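# Sort bottles into tray, move tray to stand

## Task

A tray holding bottles sits on the conveyor at the first red stop, and further bottles sit on the bench. Exactly one bottle is defective (its cap is missing, or its cap colour differs from all the others). That defective bottle must finish on the bench and in no tray. Every other bottle must finish upright inside the tray, and the tray must finish upright and entirely on the stand next to the conveyor. The conveyor moves on its own toward scene +y: the tray at the first red stop (between arm2 and arm1) is sent onward only when it is as heavy as a full tray and the second red stop (between arm4 and arm3) is empty; a tray at the second stop stays until it is lifted away. No tray departs from or arrives at a stop while any part of an arm is over the conveyor's near rail at that stop.

## Robot and tools

Robots: four Kinova Gen3 arms (arm1 to arm4), each with a five-finger right hand and a wrist camera. Feet in the scene frame (metres, z up): arm1 (0.030, 0.339, 0.940), arm2 (-0.041, -0.287, 1.022), arm3 (-0.067, 1.891, 0.961), arm4 (0.021, 1.252, 0.988); each foot faces roughly scene +x (small yaw tilts). Reach is about 1.06 m from joint 1's axis. The conveyor runs toward +y; the first red stop sits between arm2 and arm1, the second between arm4 and arm3.

Hand frame: the hand point lies 0.045 m ahead of the palm. Its +z runs along the straightened fingers, +y leaves the palm, +x crosses the palm away from the thumb. Straight fingers extend about 0.06-0.07 m past the point and sit 0.06 m behind it along -y. A wrist bracket on the little-finger side can strike objects. With the thumb turned in front of the palm, the hand wraps objects roughly 0.035-0.065 m thick.

Tool move: one action for any arms at once. Arguments are separate objects arm1, arm2, arm3, arm4 (omit an arm to leave it alone), plus cameras. Inside an arm's object:
- joints: a dictionary by name of absolute targets. joint1_rad to joint7_rad are in radians (joint1, 3, 5, 7 within -6.283..6.283; joint2 -2.249..2.249; joint4 -2.579..2.579; joint6 -2.099..2.099). Hand keys hand_little, hand_ring, hand_middle, hand_index, hand_thumb_bend, hand_thumb_turn run -1 (closed; thumb_turn -1 means thumb in front of palm) to +1 (open/straight). hand_force_limit (-1..1) sets the closing stop force linearly from about 0 to 10 N (15 N for the thumb motors); hand_speed (-0.96..1) sets finger speed, full at +0.48 and above. These two are settings, not motions.
- target: one list of seven numbers [x, y, z, qw, qx, qy, qz], an absolute pose of the hand point in the scene frame (metres, unit quaternion), reached along a straight line from the current hand_target. With target present, joints may hold only the hand_ keys.
- speed: top hand speed for target, 0.002 to 0.5 m/s (default 0.25); rotation is capped at twice this in rad/s.
- min_time_s: 0.1 to 8 s, a lower bound on this arm's joint motions.
All motions start together; hand paths of one action finish together, and stop after 10 s; no action exceeds 15 s. Paths ignore obstacles and other arms, the hand may lag, drift or overspeed when nearly straight. Joint rates are capped at 1.39 rad/s (joints 1-4) and 1.22 rad/s (joints 5-7). cameras: a list of names from arm1_cam_wrist, arm2_cam_wrist, arm3_cam_wrist, arm4_cam_wrist, cam_side1, cam_stand, cam_stand_across, cam_stand_end, cam_stand_low, cam_station1, cam_stock, or ["all"]; [] gives none. A move with no action reports everything in full.

wait: seconds (0 to 10) lets the scene run without new commands. zoom_image: camera plus region [x0, y0, x1, y1] in pixels from the top-left, at most 504 per side, only for cameras in the newest images. show_instructions: shows the reference page. finished_scene: ends the scene for good (scene 1 optional); the goal must hold without the robots.

If a move or wait is refused, or a stop hits during it, the remaining move, wait and finished_scene calls of that reply are skipped; merely invalid calls do not block later ones.

Results: "move" lists robots that were commanded; "as last shown" marks an uncommanded robot whose statuses read "not commanded". "pictures" gives image order. "hand" is the measured hand pose (may be off at long reach); "hand_target" is the pose at the held joint targets. Statuses: done (within 1 cm and 2 degrees, joints within about 0.01), off_target (resting short, possibly still pushing), time_out (joint gives up and holds), not_followed, "joint command not followed" or "pose unreachable" (a safety check withholding motion; gripper commands still run). joint_positions shows joints, finger positions and the two settings. hand_stopped_by gives six words for little, ring, middle, index, thumb_bend, thumb_turn: moving, target, force, stalled or fault. *_load_n are fingertip loads in N (positive pushes open); a lost grip shows as loads dropping near 0. Joint velocities (rad/s), joint torques (N m, positive toward larger angles) and flange force (N, noisy, "no reading" near singularities) help detect contacts. MOTOR HOT appears at 60 °C; OVER-TEMPERATURE FAULT at 75 °C sinks the arm for 30-60 s, after which keys marked limit_stop_at_motor_heat need resending.

Gripping: a finger motor only starts when its target changes by at least 0.002; it locks at the target or when load hits hand_force_limit. To grip harder, raise the limit and send a more-closed target; to release, send a more-open one. For gentle grips use hand_speed -0.94 or lower. Scene start: force limit 0, hand_speed -0.8.

Avoid: pressing two robots together or closing a hand onto another robot's fingers; torque faults (joints 1-4 limit 104.5 N m, 5-7 limit 51.3 N m, or straying over 5 degrees), which freeze the arm 10 s; long stretched holds that overheat; dropping bottles even slightly, releasing moving items, slamming or pushing hard; knocking anything out of the work area. Keep arms off the near conveyor rail at a stop when a tray should move. The scene keeps running while you think.

Each tool is called as name([rows], argument=value, ...), one row to a line, values as JSON.

Reference images:

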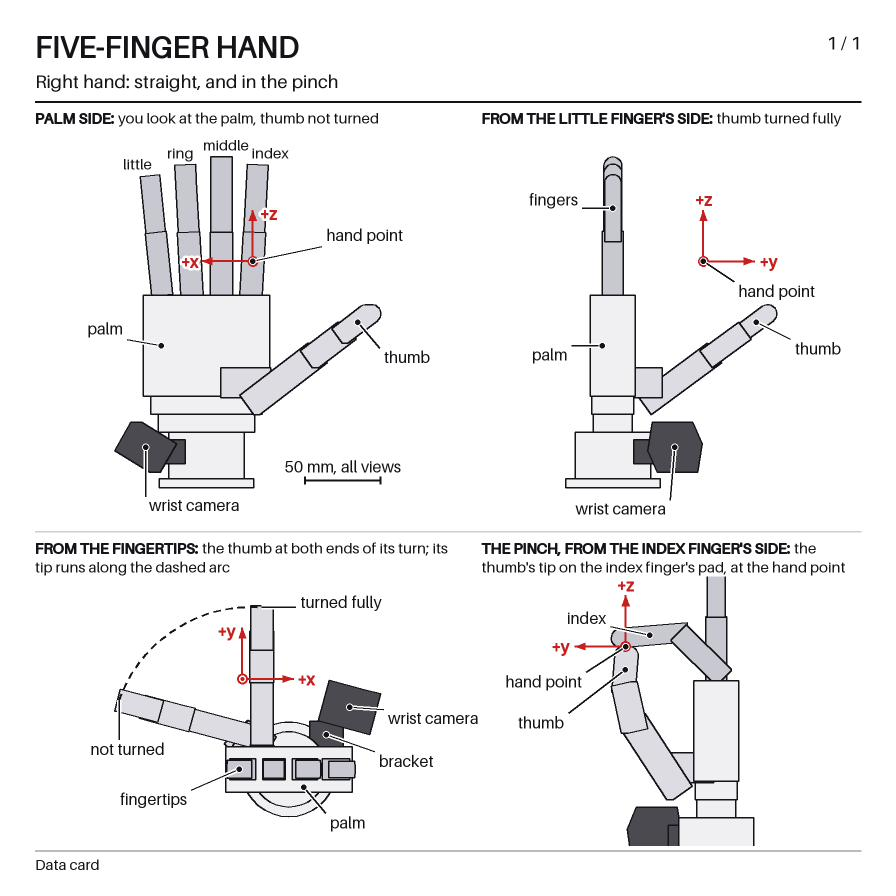

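## Session

move()

Scene clock: 0.00 s.
Joint torques (N m): no reading
Motor temperatures (°C): arm1=[36 35 28 34 44 37 49] | arm2=[34 38 32 28 36 42 40] | arm3=[35 33 36 34 34 37 43] | arm4=[31 33 31 34 47 35 45]
Flange force (N): no reading
Joint velocities: within noise
arm1.joint_positions: joint1_rad=-0.363 joint2_rad=-0.397 joint3_rad=-0.069 joint4_rad=+1.433 joint5_rad=+0.000 joint6_rad=+2.008 joint7_rad=-2.044 hand_little=+1.000 hand_ring=+1.000 hand_middle=+1.000 hand_index=+1.000 hand_thumb_turn=+1.000 hand_thumb_bend=+1.000 hand_force_limit=+0.000 hand_speed=-0.800
arm1.joint_status: not commanded
arm1.hand_stopped_by: target,target,target,target,target,target
arm1.little_load_n: 0.0
arm1.ring_load_n: 0.0
arm1.middle_load_n: 0.0
arm1.index_load_n: 0.0
arm1.thumb_bend_load_n: 0.0
arm1.thumb_turn_load_n: 0.0
arm1.hand: x=+0.1959 y=+0.4461 z=+1.4560 quat_wxyz=(-0.047, -0.006, -0.999, -0.007) (m; scene frame)
arm1.hand_target: x=+0.1959 y=+0.4461 z=+1.4560 quat_wxyz=(-0.047, -0.006, -0.999, -0.007) (m; scene frame)
arm1.hand_status: not commanded
arm2.joint_positions: joint1_rad=-0.438 joint2_rad=-0.348 joint3_rad=-0.072 joint4_rad=+1.581 joint5_rad=-0.037 joint6_rad=+2.044 joint7_rad=-1.970 hand_little=+1.000 hand_ring=+1.000 hand_middle=+1.000 hand_index=+1.000 hand_thumb_turn=+1.000 hand_thumb_bend=+1.000 hand_force_limit=+0.000 hand_speed=-0.800
arm2.joint_status: not commanded
arm2.hand_stopped_by: target,target,target,target,target,target
arm2.little_load_n: 0.0
arm2.ring_load_n: 0.0
arm2.middle_load_n: 0.0
arm2.index_load_n: 0.0
arm2.thumb_bend_load_n: 0.0
arm2.thumb_turn_load_n: 0.0
arm2.hand: x=+0.0838 y=-0.1908 z=+1.4825 quat_wxyz=(+0.058, +0.023, -0.998, +0.021) (m; scene frame)
arm2.hand_target: x=+0.0838 y=-0.1908 z=+1.4825 quat_wxyz=(+0.058, +0.023, -0.998, +0.021) (m; scene frame)
arm2.hand_status: not commanded
arm3.joint_positions: joint1_rad=+0.362 joint2_rad=-0.324 joint3_rad=-0.101 joint4_rad=+1.473 joint5_rad=-0.008 joint6_rad=+2.069 joint7_rad=-1.880 hand_little=+1.000 hand_ring=+1.000 hand_middle=+1.000 hand_index=+1.000 hand_thumb_turn=+1.000 hand_thumb_bend=+1.000 hand_force_limit=+0.000 hand_speed=-0.800
arm3.joint_status: not commanded
arm3.hand_stopped_by: target,target,target,target,target,target
arm3.little_load_n: 0.0
arm3.ring_load_n: 0.0
arm3.middle_load_n: 0.0
arm3.index_load_n: 0.0
arm3.thumb_bend_load_n: 0.0
arm3.thumb_turn_load_n: 0.0
arm3.hand: x=+0.1108 y=+1.8705 z=+1.4476 quat_wxyz=(+0.039, -0.300, -0.953, +0.013) (m; scene frame)
arm3.hand_target: x=+0.1108 y=+1.8705 z=+1.4476 quat_wxyz=(+0.039, -0.300, -0.953, +0.013) (m; scene frame)
arm3.hand_status: not commanded
arm4.joint_positions: joint1_rad=+0.421 joint2_rad=-0.440 joint3_rad=-0.080 joint4_rad=+1.467 joint5_rad=+0.009 joint6_rad=+2.000 joint7_rad=-1.939 hand_little=+1.000 hand_ring=+1.000 hand_middle=+1.000 hand_index=+1.000 hand_thumb_turn=+1.000 hand_thumb_bend=+1.000 hand_force_limit=+0.000 hand_speed=-0.800
arm4.joint_status: not commanded
arm4.hand_stopped_by: target,target,target,target,target,target
arm4.little_load_n: 0.0
arm4.ring_load_n: 0.0
arm4.middle_load_n: 0.0
arm4.index_load_n: 0.0
arm4.thumb_bend_load_n: 0.0
arm4.thumb_turn_load_n: 0.0
arm4.hand: x=+0.2044 y=+1.2330 z=+1.4982 quat_wxyz=(-0.051, -0.285, -0.957, +0.011) (m; scene frame)
arm4.hand_target: x=+0.2044 y=+1.2330 z=+1.4982 quat_wxyz=(-0.051, -0.285, -0.957, +0.011) (m; scene frame)
arm4.hand_status: not commanded
pictures: arm1_cam_wrist, arm2_cam_wrist, arm3_cam_wrist, arm4_cam_wrist, cam_side1, cam_stand, cam_stand_across, cam_stand_end, cam_stand_low, cam_station1, cam_stock
Images, in order (width x height): arm1_cam_wrist 672x504, arm2_cam_wrist 672x504, arm3_cam_wrist 672x504, arm4_cam_wrist 672x504, cam_side1 672x504, cam_stand 672x504, cam_stand_across 672x504, cam_stand_end 672x504, cam_stand_low 672x504, cam_station1 672x504, cam_stock 672x504.

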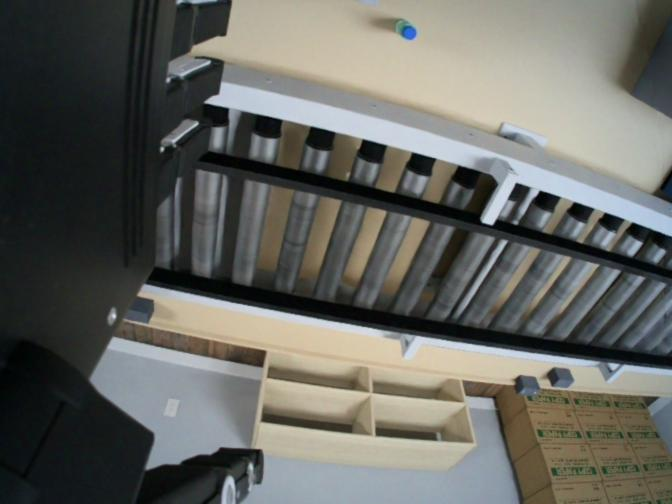

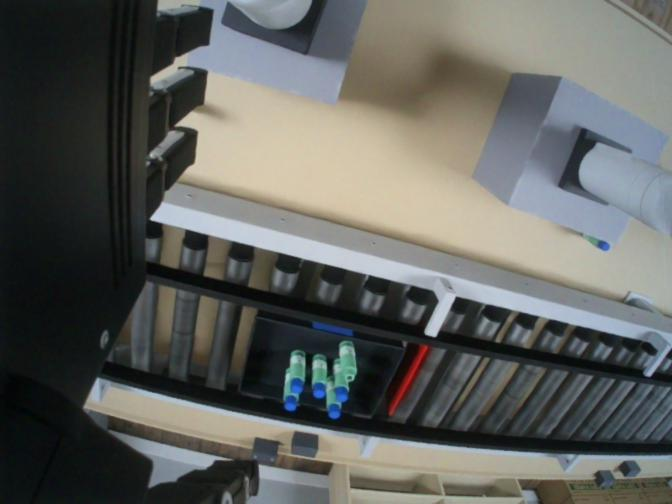

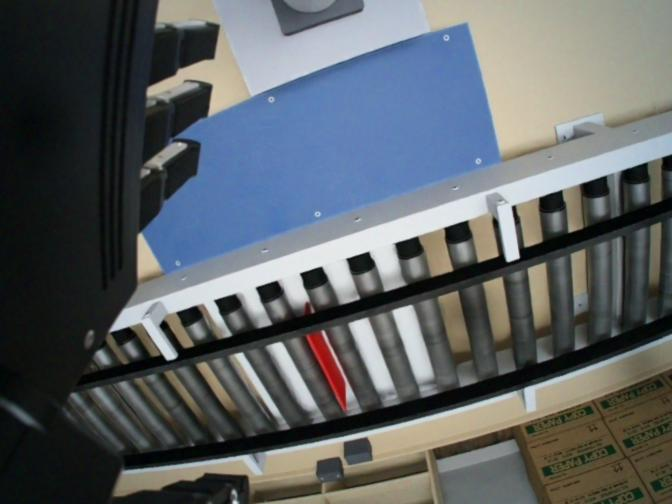

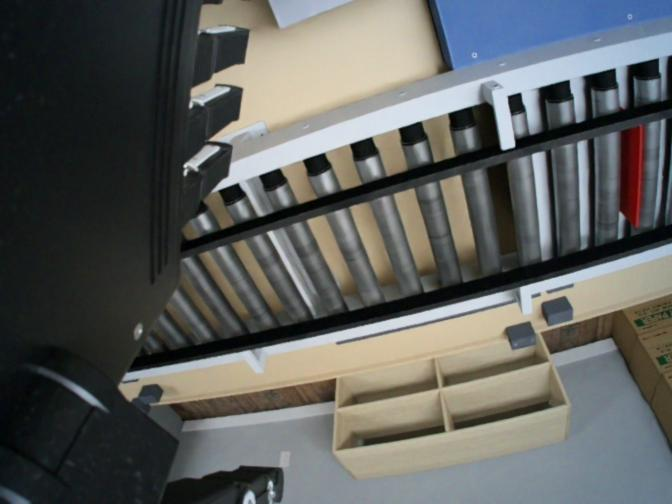

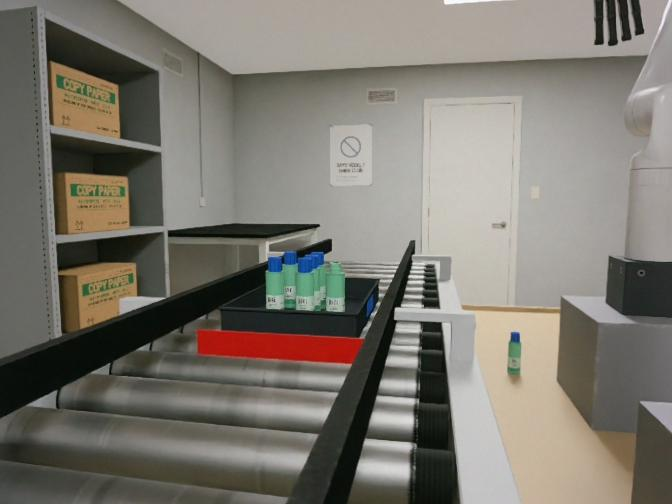

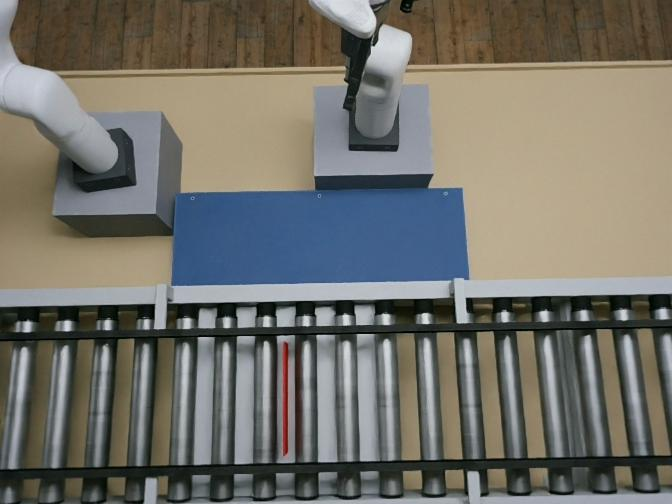

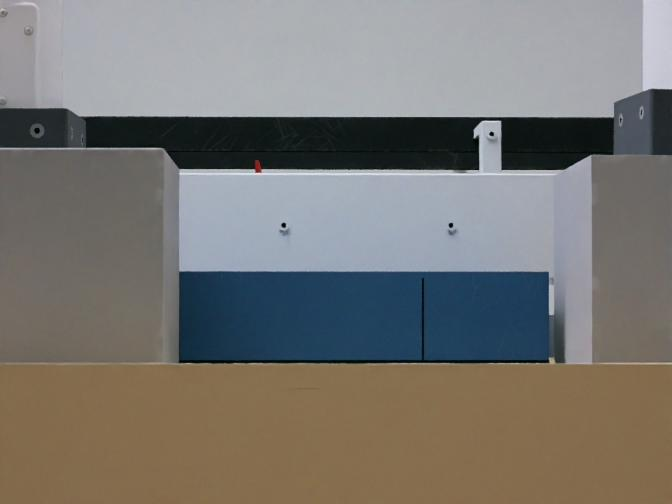

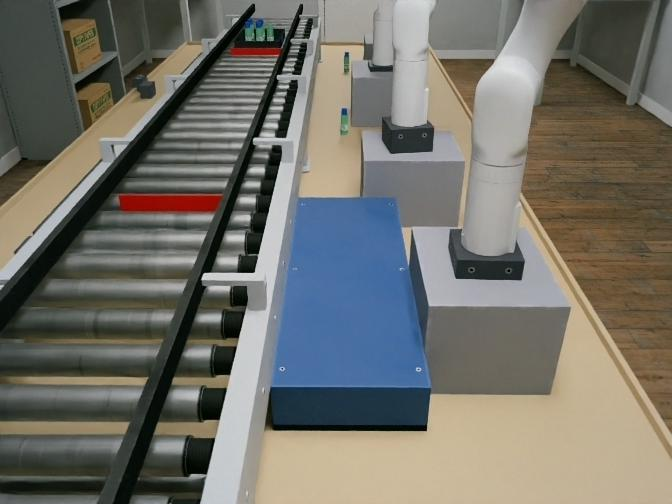

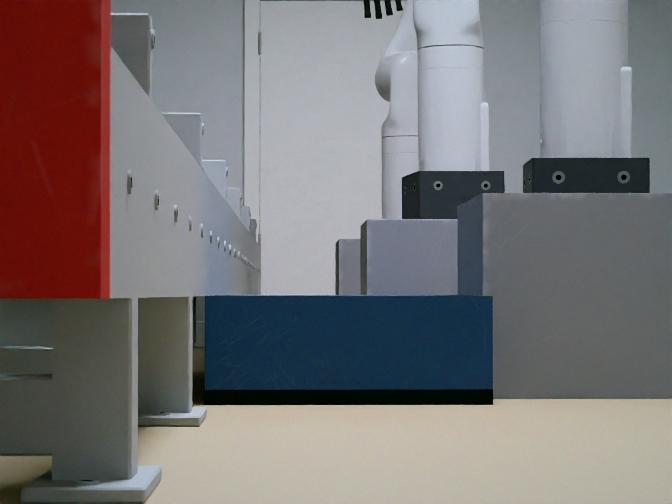

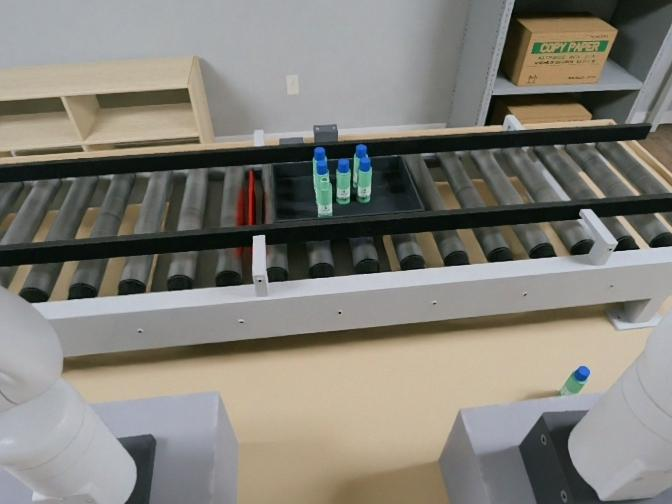

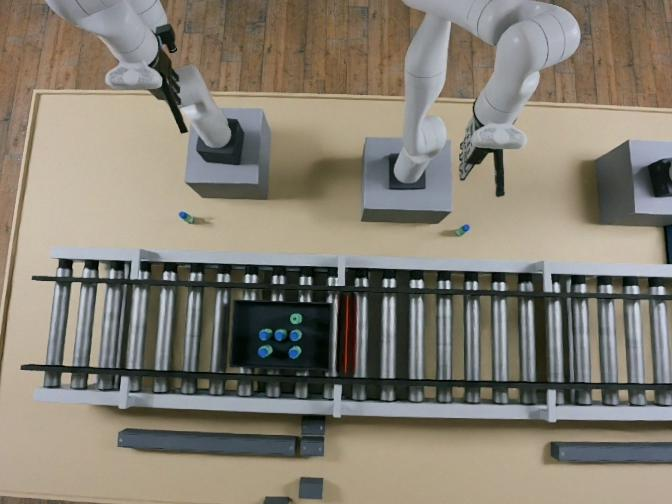

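zoom_image(camera="cam_stock", region=[160, 200, 500, 410])

zoom_image(camera="cam_station1", region=[240, 120, 460, 285])

zoom_image(camera="cam_side1", region=[180, 220, 420, 400])

zoom_image(camera="arm2_cam_wrist", region=[200, 280, 460, 450])

Scaled by 1.482 from the camera's image (finer frame: 960x720).

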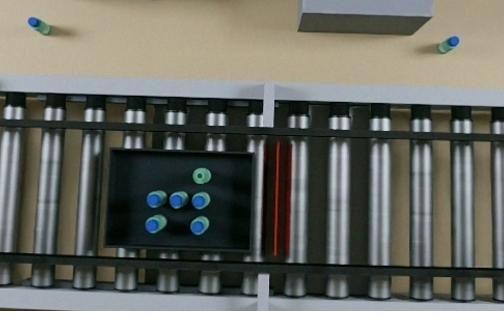

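Scaled by 2.291 from the camera's image (finer frame: 960x720).

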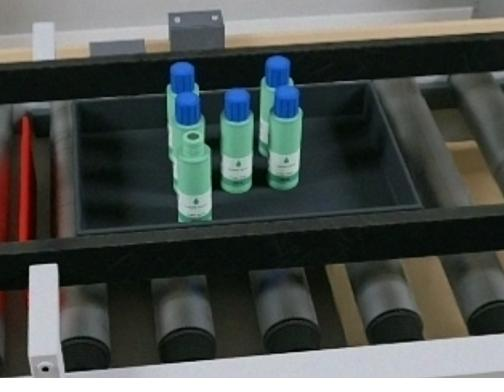

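Scaled by 2.100 from the camera's image (finer frame: 960x720).

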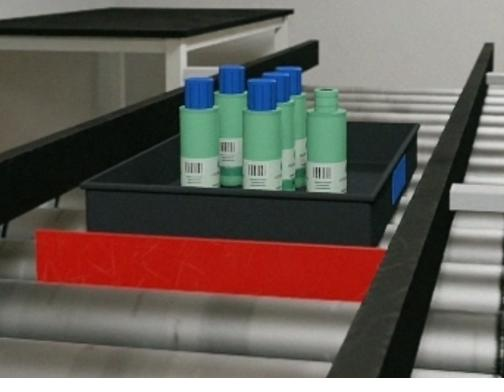

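Scaled by 1.938 from the camera's image (finer frame: 960x720).

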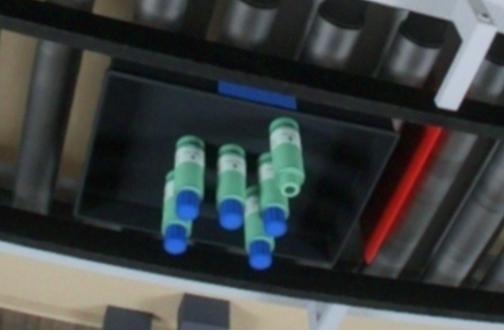

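move(arm2={"target": [0.42, -0.22, 1.33, 0.0, 0.0, -1.0, 0.0], "speed": 0.25}, arm1={"target": [0.20, 0.52, 1.25, -0.259, 0.0, 0.966, 0.0], "speed": 0.25}, arm4={"target": [0.35, 1.30, 1.40, 0.0, 0.0, -1.0, 0.0], "speed": 0.25}, cameras=["arm1_cam_wrist", "arm2_cam_wrist", "arm4_cam_wrist", "cam_station1", "cam_stock"])

Scene clock: 133.07 s.
Joint torques (N m): arm1=[-0.04 -7.69 -0.61 -8.08 0.16 1.47 0.38] | arm2=[0.59 -14.44 -0.31 -8.74 -0.14 -0.5 0.02] | arm3=[-0.48 -0.7 0.03 -8.06 0.07 0.06 0.3] | arm4=[0.22 -7.72 -0.83 -7.01 -0.18 0.43 0.16]
Motor temperatures (°C): arm1=[35 33 28 33 44 37 49] | arm2=[34 37 31 28 36 42 40] | arm3=[35 32 35 33 34 37 42] | arm4=[30 32 31 32 47 35 44]
Flange force (N): arm1=[1.7 -0.4 6.0] | arm2=[-0.1 0.8 1.0] | arm3=[2.1 0.3 4.1] | arm4=[-3.5 -0.4 -1.8]
move: arm1 done; arm2 done; arm4 done
Joint velocities: within noise
arm1.joint_positions: joint1_rad=-0.373 joint2_rad=+0.060 joint3_rad=-0.045 joint4_rad=+1.830 joint5_rad=-0.222 joint6_rad=+1.720 joint7_rad=-2.002 hand_little=+1.000 hand_ring=+1.000 hand_middle=+1.000 hand_index=+1.000 hand_thumb_turn=+1.000 hand_thumb_bend=+1.000 hand_force_limit=+0.000 hand_speed=-0.800
arm1.joint_status: not commanded
arm1.hand_stopped_by: target,target,target,target,target,target
arm1.little_load_n: 0.0
arm1.ring_load_n: 0.0
arm1.middle_load_n: 0.0
arm1.index_load_n: 0.0
arm1.thumb_bend_load_n: 0.0
arm1.thumb_turn_load_n: 0.0
arm1.hand: x=+0.2000 y=+0.5200 z=+1.2500 quat_wxyz=(+0.259, +0.000, -0.966, +0.000)
arm1.hand_target: x=+0.2000 y=+0.5200 z=+1.2500 quat_wxyz=(+0.259, +0.000, -0.966, +0.000)
arm1.hand_status: done (0.000 m and 0.0 deg from the pose sent, 0.219 m and 35.4 deg at the start)
arm2.joint_positions: joint1_rad=-0.290 joint2_rad=+0.313 joint3_rad=+0.193 joint4_rad=+1.457 joint5_rad=-0.056 joint6_rad=+1.389 joint7_rad=-1.592 hand_little=+1.000 hand_ring=+1.000 hand_middle=+1.000 hand_index=+1.000 hand_thumb_turn=+1.000 hand_thumb_bend=+1.000 hand_force_limit=+0.000 hand_speed=-0.800
arm2.joint_status: not commanded
arm2.hand_stopped_by: target,target,target,target,target,target
arm2.little_load_n: 0.0
arm2.ring_load_n: 0.0
arm2.middle_load_n: 0.0
arm2.index_load_n: 0.0
arm2.thumb_bend_load_n: 0.0
arm2.thumb_turn_load_n: 0.0
arm2.hand: x=+0.4200 y=-0.2200 z=+1.3300 quat_wxyz=(+0.000, +0.000, -1.000, +0.000)
arm2.hand_target: x=+0.4200 y=-0.2200 z=+1.3300 quat_wxyz=(+0.000, +0.000, -1.000, +0.000)
arm2.hand_status: done (0.000 m and 0.0 deg from the pose sent, 0.370 m and 7.6 deg at the start)
arm3: as last shown
arm4.joint_positions: joint1_rad=+0.252 joint2_rad=-0.051 joint3_rad=-0.177 joint4_rad=+1.519 joint5_rad=+0.005 joint6_rad=+1.663 joint7_rad=-1.635 hand_little=+1.000 hand_ring=+1.000 hand_middle=+1.000 hand_index=+1.000 hand_thumb_turn=+1.000 hand_thumb_bend=+1.000 hand_force_limit=+0.000 hand_speed=-0.800
arm4.joint_status: not commanded
arm4.hand_stopped_by: target,target,target,target,target,target
arm4.little_load_n: 0.0
arm4.ring_load_n: 0.0
arm4.middle_load_n: 0.0
arm4.index_load_n: 0.0
arm4.thumb_bend_load_n: 0.0
arm4.thumb_turn_load_n: 0.0
arm4.hand: x=+0.3500 y=+1.3000 z=+1.4000 quat_wxyz=(+0.000, +0.000, -1.000, +0.000)
arm4.hand_target: x=+0.3500 y=+1.3000 z=+1.4000 quat_wxyz=(+0.000, +0.000, -1.000, +0.000)
arm4.hand_status: done (0.000 m and 0.0 deg from the pose sent, 0.188 m and 33.7 deg at the start)
Images, in order (width x height): arm1_cam_wrist 672x504, arm2_cam_wrist 672x504, arm4_cam_wrist 672x504, cam_station1 672x504, cam_stock 672x504.

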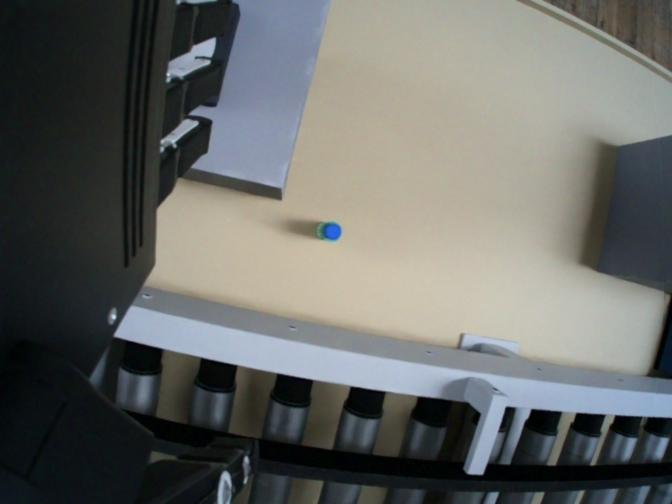

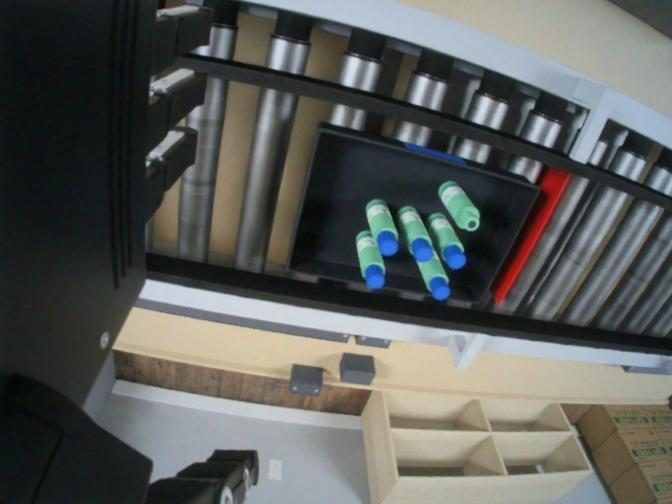

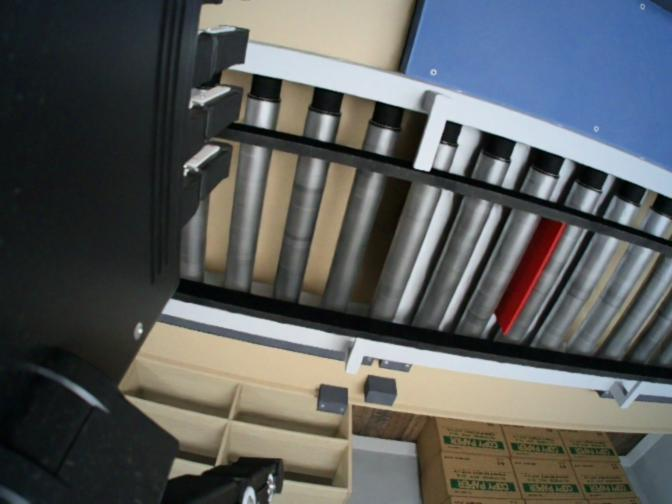

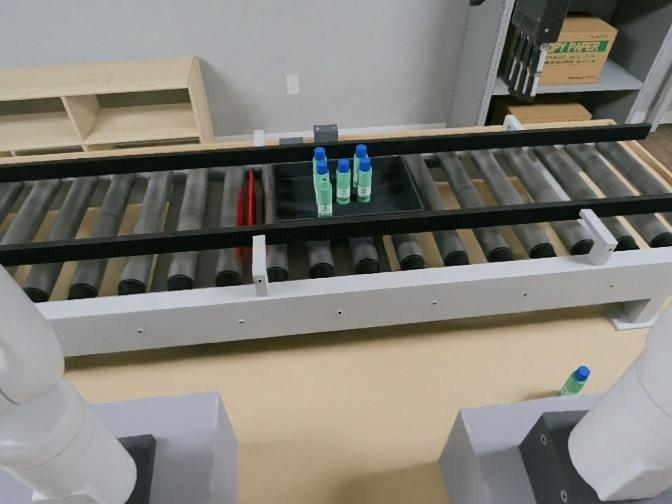

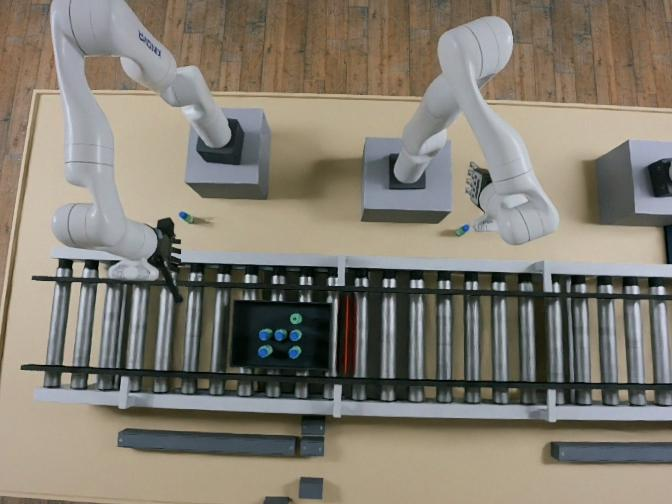

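move(arm2={"target": [0.52, -0.10, 1.25, 0.259, 0.0, -0.966, 0.0], "speed": 0.25}, cameras=["arm2_cam_wrist"])

move(arm2={"target": [0.52, -0.20, 1.25, 0.259, 0.0, -0.966, 0.0], "speed": 0.25}, arm1={"target": [0.18, 0.57, 1.12, -0.259, 0.0, 0.966, 0.0], "speed": 0.25}, cameras=["arm2_cam_wrist", "arm1_cam_wrist"])

Scene clock: 171.40 s.
Joint torques (N m): arm1=[0.11 -7.6 -0.58 -8.08 0.11 1.36 0.36] | arm2=[0.69 -24.86 -0.97 -7.87 -0.61 0.53 -0.1] | arm3=[-0.49 -0.68 -0.09 -8.09 0.1 0.07 0.28] | arm4=[0.15 -7.67 -0.79 -6.94 -0.25 0.42 0.1]
Motor temperatures (°C): arm1=[35 33 28 33 44 37 49] | arm2=[34 36 31 28 36 42 39] | arm3=[35 32 35 33 34 37 42] | arm4=[30 32 31 32 47 35 44]
Flange force (N): arm1=[2.1 -0.4 5.8] | arm2=no reading | arm3=[2.1 -0.1 4.3] | arm4=[-3.5 -0.7 -2.0]
move: arm2 off_target
Joint velocities: arm1=[within noise] | arm2=[0.002 0 -0.014 0.001 0.01 0.001 -0.002] | arm3=[within noise] | arm4=[within noise]
arm1, arm3, arm4: as last shown
arm2.joint_positions: joint1_rad=-0.286 joint2_rad=+1.063 joint3_rad=+0.016 joint4_rad=+0.400 joint5_rad=-0.154 joint6_rad=+2.099 joint7_rad=-1.842 hand_little=+1.000 hand_ring=+1.000 hand_middle=+1.000 hand_index=+1.000 hand_thumb_turn=+1.000 hand_thumb_bend=+1.000 hand_force_limit=+0.000 hand_speed=-0.800
arm2.joint_status: not commanded
arm2.hand_stopped_by: target,target,target,target,target,target
arm2.little_load_n: 0.0
arm2.ring_load_n: 0.0
arm2.middle_load_n: 0.0
arm2.index_load_n: 0.0
arm2.thumb_bend_load_n: 0.0
arm2.thumb_turn_load_n: 0.0
arm2.hand: x=+0.5193 y=-0.1001 z=+1.2496 quat_wxyz=(+0.212, -0.009, -0.977, -0.018)
arm2.hand_target: x=+0.5193 y=-0.1001 z=+1.2496 quat_wxyz=(+0.212, -0.009, -0.977, -0.018)
arm2.hand_status: off_target (0.001 m and 6.0 deg from the pose sent, 0.175 m and 30.0 deg at the start; a joint's target at an end of its range on 63 of 95 steps)
arm4.thumb_bend_load_n: -0.5
Images, in order (width x height): arm2_cam_wrist 672x504.

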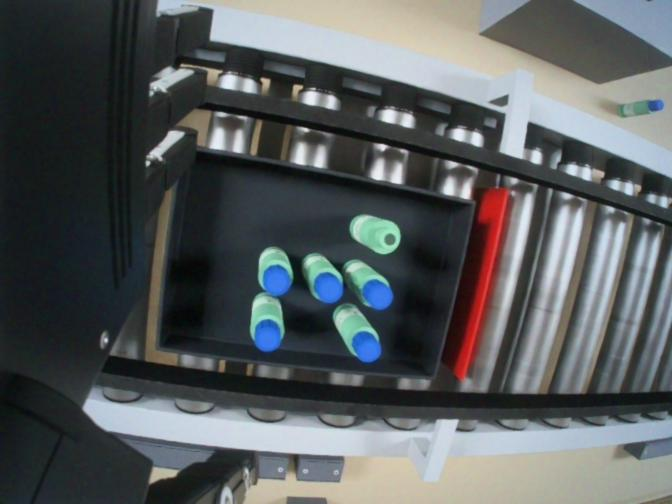

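Scene clock: 173.23 s.
Joint torques (N m): arm1=[-0.04 -9.14 -0.81 -6.29 0.03 1.41 0.44] | arm2=[0.87 -24.55 -0.09 -7.76 -0.07 0.68 -0.13] | arm3=[-0.53 -0.69 -0.06 -8.17 0.11 0.07 0.3] | arm4=[0.22 -7.68 -0.84 -7.05 -0.15 0.46 0.11]
Motor temperatures (°C): arm1=[35 33 28 33 44 37 49] | arm2=[34 36 31 28 36 42 39] | arm3=[35 32 35 33 34 37 42] | arm4=[30 32 31 32 47 35 44]
Flange force (N): arm1=[3.2 -1.6 4.6] | arm2=no reading | arm3=[2.2 0.1 4.6] | arm4=[-3.3 -0.6 -1.5]
move: arm1 done; arm2 off_target
Joint velocities: arm1=[within noise] | arm2=[-0.002 -0.002 0.012 0.002 -0.009 0 0.004] | arm3=[within noise] | arm4=[within noise]
arm1.joint_positions: joint1_rad=-0.477 joint2_rad=+0.245 joint3_rad=-0.125 joint4_rad=+2.088 joint5_rad=-0.288 joint6_rad=+1.250 joint7_rad=-2.054 hand_little=+1.000 hand_ring=+1.000 hand_middle=+1.000 hand_index=+1.000 hand_thumb_turn=+1.000 hand_thumb_bend=+1.000 hand_force_limit=+0.000 hand_speed=-0.800
arm1.joint_status: not commanded
arm1.hand_stopped_by: target,target,target,target,target,target
arm1.little_load_n: 0.0
arm1.ring_load_n: 0.0
arm1.middle_load_n: 0.0
arm1.index_load_n: 0.0
arm1.thumb_bend_load_n: 0.0
arm1.thumb_turn_load_n: 0.0
arm1.hand: x=+0.1800 y=+0.5700 z=+1.1200 quat_wxyz=(+0.259, +0.000, -0.966, +0.000)
arm1.hand_target: x=+0.1800 y=+0.5700 z=+1.1200 quat_wxyz=(+0.259, +0.000, -0.966, +0.000)
arm1.hand_status: done (0.000 m and 0.0 deg from the pose sent, 0.141 m and 0.0 deg at the start)
arm2.joint_positions: joint1_rad=-0.166 joint2_rad=+1.038 joint3_rad=+0.097 joint4_rad=+0.458 joint5_rad=-0.123 joint6_rad=+2.099 joint7_rad=-1.645 hand_little=+1.000 hand_ring=+1.000 hand_middle=+1.000 hand_index=+1.000 hand_thumb_turn=+1.000 hand_thumb_bend=+1.000 hand_force_limit=+0.000 hand_speed=-0.800
arm2.joint_status: not commanded
arm2.hand_stopped_by: target,target,target,target,target,target
arm2.little_load_n: -0.5
arm2.ring_load_n: 0.0
arm2.middle_load_n: 0.0
arm2.index_load_n: 0.0
arm2.thumb_bend_load_n: 0.0
arm2.thumb_turn_load_n: 0.0
arm2.hand: x=+0.5193 y=-0.2000 z=+1.2496 quat_wxyz=(+0.219, -0.006, -0.976, -0.008)
arm2.hand_target: x=+0.5193 y=-0.2000 z=+1.2496 quat_wxyz=(+0.219, -0.006, -0.976, -0.008)
arm2.hand_status: off_target (0.001 m and 4.9 deg from the pose sent, 0.100 m and 6.0 deg at the start; a joint's target at an end of its range on 55 of 55 steps)
arm3, arm4: as last shown
arm3.little_load_n: -0.5
pictures: arm1_cam_wrist, arm2_cam_wrist
Images, in order (width x height): arm1_cam_wrist 672x504, arm2_cam_wrist 672x504.

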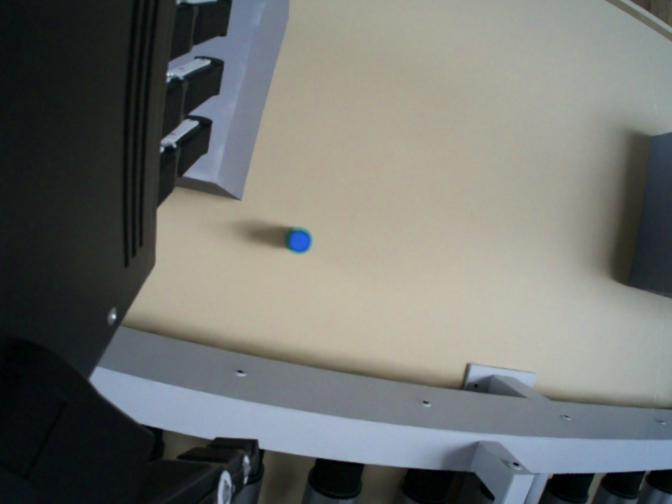

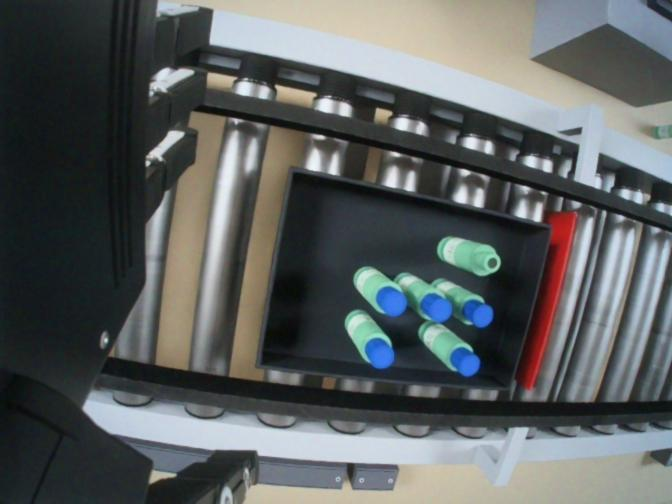

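move(arm1={"joints": {"hand_speed": 0.4, "hand_thumb_turn": -1, "hand_little": -1, "hand_ring": -1, "hand_index": 0.0}, "target": [0.18, 0.47, 1.12, -0.259, 0.0, 0.966, 0.0]}, arm2={"joints": {"hand_speed": 0.4, "hand_thumb_turn": -1, "hand_little": -1, "hand_ring": -1, "hand_index": 0.0}, "target": [0.52, -0.12, 1.20, 0.2164, 0.0, -0.9763, 0.0]})

move(arm1={"joints": {"hand_thumb_bend": 0.0}}, arm2={"joints": {"hand_thumb_bend": 0.0}}, cameras=["arm1_cam_wrist", "arm2_cam_wrist"])

Scene clock: 239.60 s.
Joint torques (N m): arm1=[0.01 -7.51 -0.5 -6.03 0.37 1.44 0.43] | arm2=[0.61 -25 -0.48 -7.86 -0.32 0.62 0.04] | arm3=[-0.59 -0.76 -0.05 -8.15 0.09 0.06 0.28] | arm4=[0.22 -7.71 -0.76 -6.95 -0.25 0.49 0.14]
Motor temperatures (°C): arm1=[34 33 28 33 44 37 49] | arm2=[34 37 31 27 36 42 39] | arm3=[35 31 34 33 34 37 42] | arm4=[30 32 31 32 47 35 43]
Flange force (N): arm1=[3.0 0.2 5.1] | arm2=[-0.6 0.7 1.3] | arm3=[2.0 0.0 4.4] | arm4=[-3.6 -0.4 -1.8]
move: arm1 done; arm2 done
Joint velocities: within noise
arm1.joint_positions: joint1_rad=-0.284 joint2_rad=+0.166 joint3_rad=-0.007 joint4_rad=+2.199 joint5_rad=-0.169 joint6_rad=+1.276 joint7_rad=-1.803 hand_little=-1.000 hand_ring=-1.000 hand_middle=+1.000 hand_index=+0.000 hand_thumb_turn=-1.000 hand_thumb_bend=+1.000 hand_force_limit=+0.000 hand_speed=+0.400
arm1.joint_status: all done
arm1.hand_stopped_by: target,target,target,target,target,target
arm1.little_load_n: 0.5
arm1.ring_load_n: 0.0
arm1.middle_load_n: 0.5
arm1.index_load_n: 0.0
arm1.thumb_bend_load_n: 0.0
arm1.thumb_turn_load_n: 0.0
arm1.hand: x=+0.1800 y=+0.4700 z=+1.1200 quat_wxyz=(+0.259, +0.000, -0.966, +0.000)
arm1.hand_target: x=+0.1800 y=+0.4700 z=+1.1200 quat_wxyz=(+0.259, +0.000, -0.966, +0.000)
arm1.hand_status: done (0.000 m and 0.0 deg from the pose sent, 0.100 m and 0.0 deg at the start)
arm2.joint_positions: joint1_rad=-0.290 joint2_rad=+1.072 joint3_rad=+0.081 joint4_rad=+0.538 joint5_rad=-0.149 joint6_rad=+1.975 joint7_rad=-1.760 hand_little=-1.000 hand_ring=-1.000 hand_middle=+1.000 hand_index=+0.000 hand_thumb_turn=-1.000 hand_thumb_bend=+1.000 hand_force_limit=+0.000 hand_speed=+0.400
arm2.joint_status: all done
arm2.hand_stopped_by: target,target,target,target,target,target
arm2.little_load_n: 0.0
arm2.ring_load_n: 0.0
arm2.middle_load_n: 0.0
arm2.index_load_n: 0.0
arm2.thumb_bend_load_n: 0.0
arm2.thumb_turn_load_n: 0.0
arm2.hand: x=+0.5200 y=-0.1200 z=+1.2000 quat_wxyz=(+0.216, +0.000, -0.976, +0.000)
arm2.hand_target: x=+0.5200 y=-0.1200 z=+1.2000 quat_wxyz=(+0.216, +0.000, -0.976, +0.000)
arm2.hand_status: done (0.000 m and 0.0 deg from the pose sent, 0.094 m and 1.1 deg at the start)
arm3, arm4: as last shown
arm3.little_load_n: 0.0
arm3.middle_load_n: -0.5
arm3.thumb_bend_load_n: -0.5
arm4.thumb_bend_load_n: 0.0
pictures: none

Scene clock: 240.60 s.
Joint torques (N m): arm1=[-0.14 -7.65 -0.54 -5.97 0.36 1.44 0.47] | arm2=[0.6 -24.96 -0.49 -7.87 -0.32 0.62 0.06] | arm3=[-0.57 -0.75 -0.06 -8.07 0.09 0.09 0.33] | arm4=[0.07 -7.68 -0.78 -7.02 -0.24 0.45 0.06]
Motor temperatures (°C): arm1=[34 33 28 33 44 37 49] | arm2=[34 37 31 27 36 42 39] | arm3=[35 31 34 33 34 37 42] | arm4=[30 32 31 32 47 35 43]
Flange force (N): arm1=[2.5 0.1 5.0] | arm2=[-0.4 0.7 1.5] | arm3=[2.0 0.2 4.2] | arm4=[-3.3 -0.9 -1.7]
move: arm1 done; arm2 done
Joint velocities: within noise
arm1.joint_positions: joint1_rad=-0.284 joint2_rad=+0.166 joint3_rad=-0.007 joint4_rad=+2.199 joint5_rad=-0.169 joint6_rad=+1.276 joint7_rad=-1.803 hand_little=-1.000 hand_ring=-1.000 hand_middle=+1.000 hand_index=+0.000 hand_thumb_turn=-1.000 hand_thumb_bend=+0.000 hand_force_limit=+0.000 hand_speed=+0.400
arm1.joint_status: all done
arm1.hand_stopped_by: target,target,target,target,target,target
arm1.little_load_n: 0.0
arm1.ring_load_n: 0.0
arm1.middle_load_n: 0.0
arm1.index_load_n: 0.5
arm1.thumb_bend_load_n: 0.0
arm1.thumb_turn_load_n: 0.0
arm1.hand: x=+0.1800 y=+0.4700 z=+1.1200 quat_wxyz=(+0.259, +0.000, -0.966, +0.000)
arm1.hand_target: x=+0.1800 y=+0.4700 z=+1.1200 quat_wxyz=(+0.259, +0.000, -0.966, +0.000)
arm1.hand_status: not commanded
arm2.joint_positions: joint1_rad=-0.290 joint2_rad=+1.072 joint3_rad=+0.081 joint4_rad=+0.538 joint5_rad=-0.149 joint6_rad=+1.975 joint7_rad=-1.760 hand_little=-1.000 hand_ring=-1.000 hand_middle=+1.000 hand_index=+0.000 hand_thumb_turn=-1.000 hand_thumb_bend=+0.000 hand_force_limit=+0.000 hand_speed=+0.400
arm2.joint_status: all done
arm2.hand_stopped_by: target,target,target,target,target,target
arm2.little_load_n: 0.0
arm2.ring_load_n: 0.0
arm2.middle_load_n: 0.0
arm2.index_load_n: 0.0
arm2.thumb_bend_load_n: 0.0
arm2.thumb_turn_load_n: 0.0
arm2.hand: x=+0.5200 y=-0.1200 z=+1.2000 quat_wxyz=(+0.216, +0.000, -0.976, +0.000)
arm2.hand_target: x=+0.5200 y=-0.1200 z=+1.2000 quat_wxyz=(+0.216, +0.000, -0.976, +0.000)
arm2.hand_status: not commanded
arm3, arm4: as last shown
arm3.middle_load_n: 0.0
arm3.thumb_bend_load_n: 0.0
arm4.index_load_n: 0.5
Images, in order (width x height): arm1_cam_wrist 672x504, arm2_cam_wrist 672x504.

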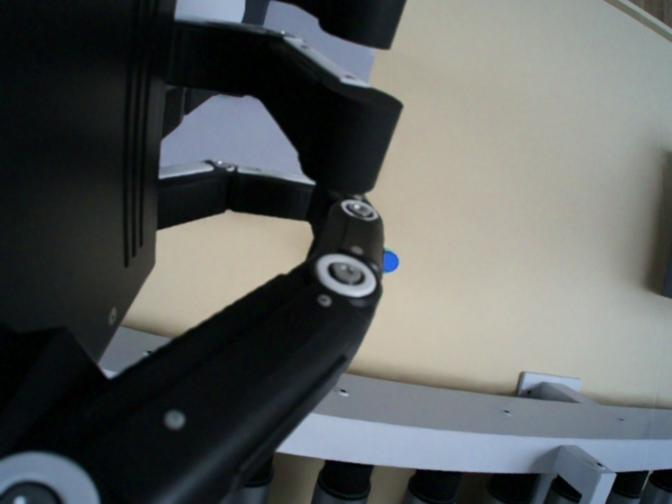

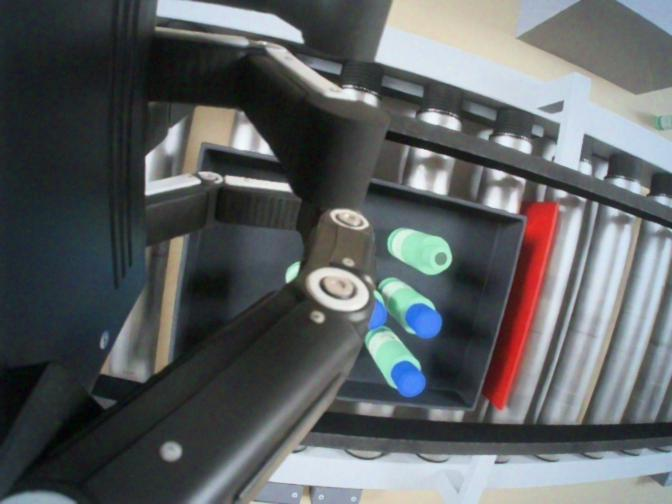

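move(arm1={"joints": {"hand_thumb_bend": 0.5, "hand_index": 0.2, "hand_middle": 0.2}, "target": [0.18, 0.53, 1.02, -0.259, 0.0, 0.966, 0.0]}, arm2={"joints": {"hand_thumb_bend": 0.5, "hand_index": 0.2, "hand_middle": 0.2}, "target": [0.52, -0.20, 1.20, 0.2164, 0.0, -0.9763, 0.0]}, cameras=["arm1_cam_wrist", "arm2_cam_wrist"])

Scene clock: 269.37 s.
Joint torques (N m): arm1=[0.02 -10.34 -0.89 -3.67 0.35 1.41 0.45] | arm2=[0.56 -24.56 -0.27 -7.76 -0.19 0.67 0.04] | arm3=[-0.49 -0.66 -0.04 -8.15 0.12 0.05 0.32] | arm4=[0.22 -7.8 -0.87 -7 -0.24 0.51 0.08]
Motor temperatures (°C): arm1=[34 33 28 33 44 37 49] | arm2=[34 37 31 27 36 42 39] | arm3=[35 31 34 33 34 37 42] | arm4=[30 32 31 32 47 35 43]
Flange force (N): arm1=[4.0 -1.0 3.7] | arm2=[-0.8 0.7 1.1] | arm3=[2.3 0.2 4.5] | arm4=[-3.7 -0.8 -1.6]
move: arm1 done; arm2 done
Joint velocities: within noise
arm1.joint_positions: joint1_rad=-0.404 joint2_rad=+0.452 joint3_rad=-0.092 joint4_rad=+2.273 joint5_rad=-0.279 joint6_rad=+0.893 joint7_rad=-1.869 hand_little=-1.000 hand_ring=-1.000 hand_middle=+0.200 hand_index=+0.200 hand_thumb_turn=-1.000 hand_thumb_bend=+0.500 hand_force_limit=+0.000 hand_speed=+0.400
arm1.joint_status: all done
arm1.hand_stopped_by: target,target,target,target,target,target
arm1.little_load_n: 0.0
arm1.ring_load_n: 0.0
arm1.middle_load_n: 0.0
arm1.index_load_n: 0.0
arm1.thumb_bend_load_n: 0.0
arm1.thumb_turn_load_n: 0.0
arm1.hand: x=+0.1800 y=+0.5300 z=+1.0200 quat_wxyz=(+0.259, +0.000, -0.966, +0.000)
arm1.hand_target: x=+0.1800 y=+0.5300 z=+1.0200 quat_wxyz=(+0.259, +0.000, -0.966, +0.000)
arm1.hand_status: done (0.000 m and 0.0 deg from the pose sent, 0.117 m and 0.0 deg at the start)
arm2.joint_positions: joint1_rad=-0.180 joint2_rad=+1.037 joint3_rad=+0.099 joint4_rad=+0.614 joint5_rad=-0.103 joint6_rad=+1.940 joint7_rad=-1.623 hand_little=-1.000 hand_ring=-1.000 hand_middle=+0.200 hand_index=+0.200 hand_thumb_turn=-1.000 hand_thumb_bend=+0.500 hand_force_limit=+0.000 hand_speed=+0.400
arm2.joint_status: all done
arm2.hand_stopped_by: target,target,target,target,target,target
arm2.little_load_n: 0.0
arm2.ring_load_n: 0.0
arm2.middle_load_n: 0.0
arm2.index_load_n: 0.5
arm2.thumb_bend_load_n: 0.0
arm2.thumb_turn_load_n: 0.0
arm2.hand: x=+0.5200 y=-0.2000 z=+1.2000 quat_wxyz=(+0.216, +0.000, -0.976, +0.000)
arm2.hand_target: x=+0.5200 y=-0.2000 z=+1.2000 quat_wxyz=(+0.216, +0.000, -0.976, +0.000)
arm2.hand_status: done (0.000 m and 0.0 deg from the pose sent, 0.080 m and 0.0 deg at the start)
arm3, arm4: as last shown
arm4.ring_load_n: 0.5
arm4.index_load_n: 0.0
arm4.thumb_bend_load_n: -0.5
Images, in order (width x height): arm1_cam_wrist 672x504, arm2_cam_wrist 672x504.

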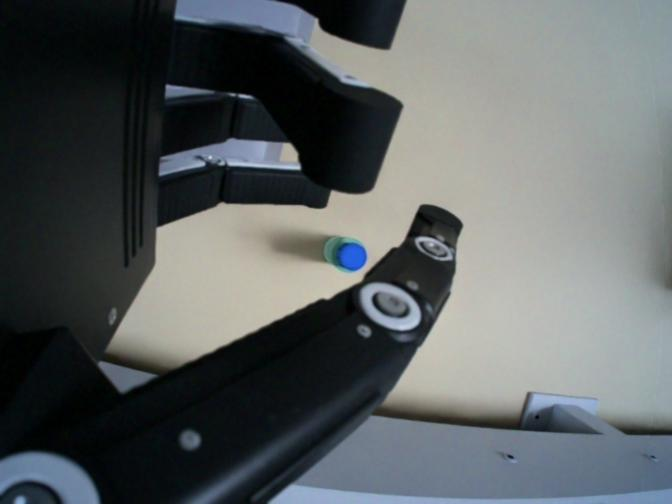

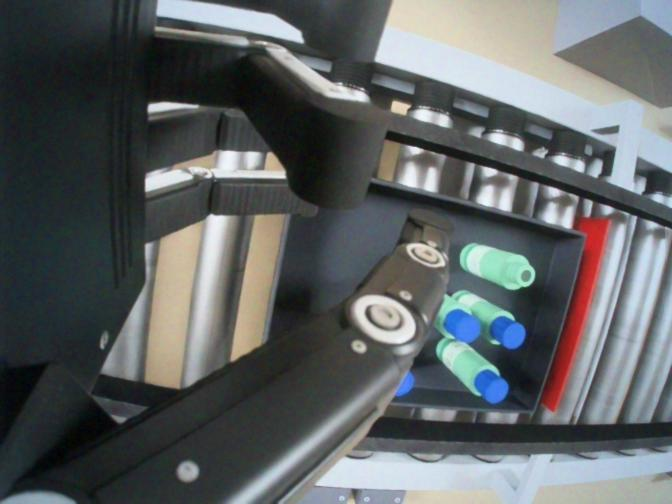

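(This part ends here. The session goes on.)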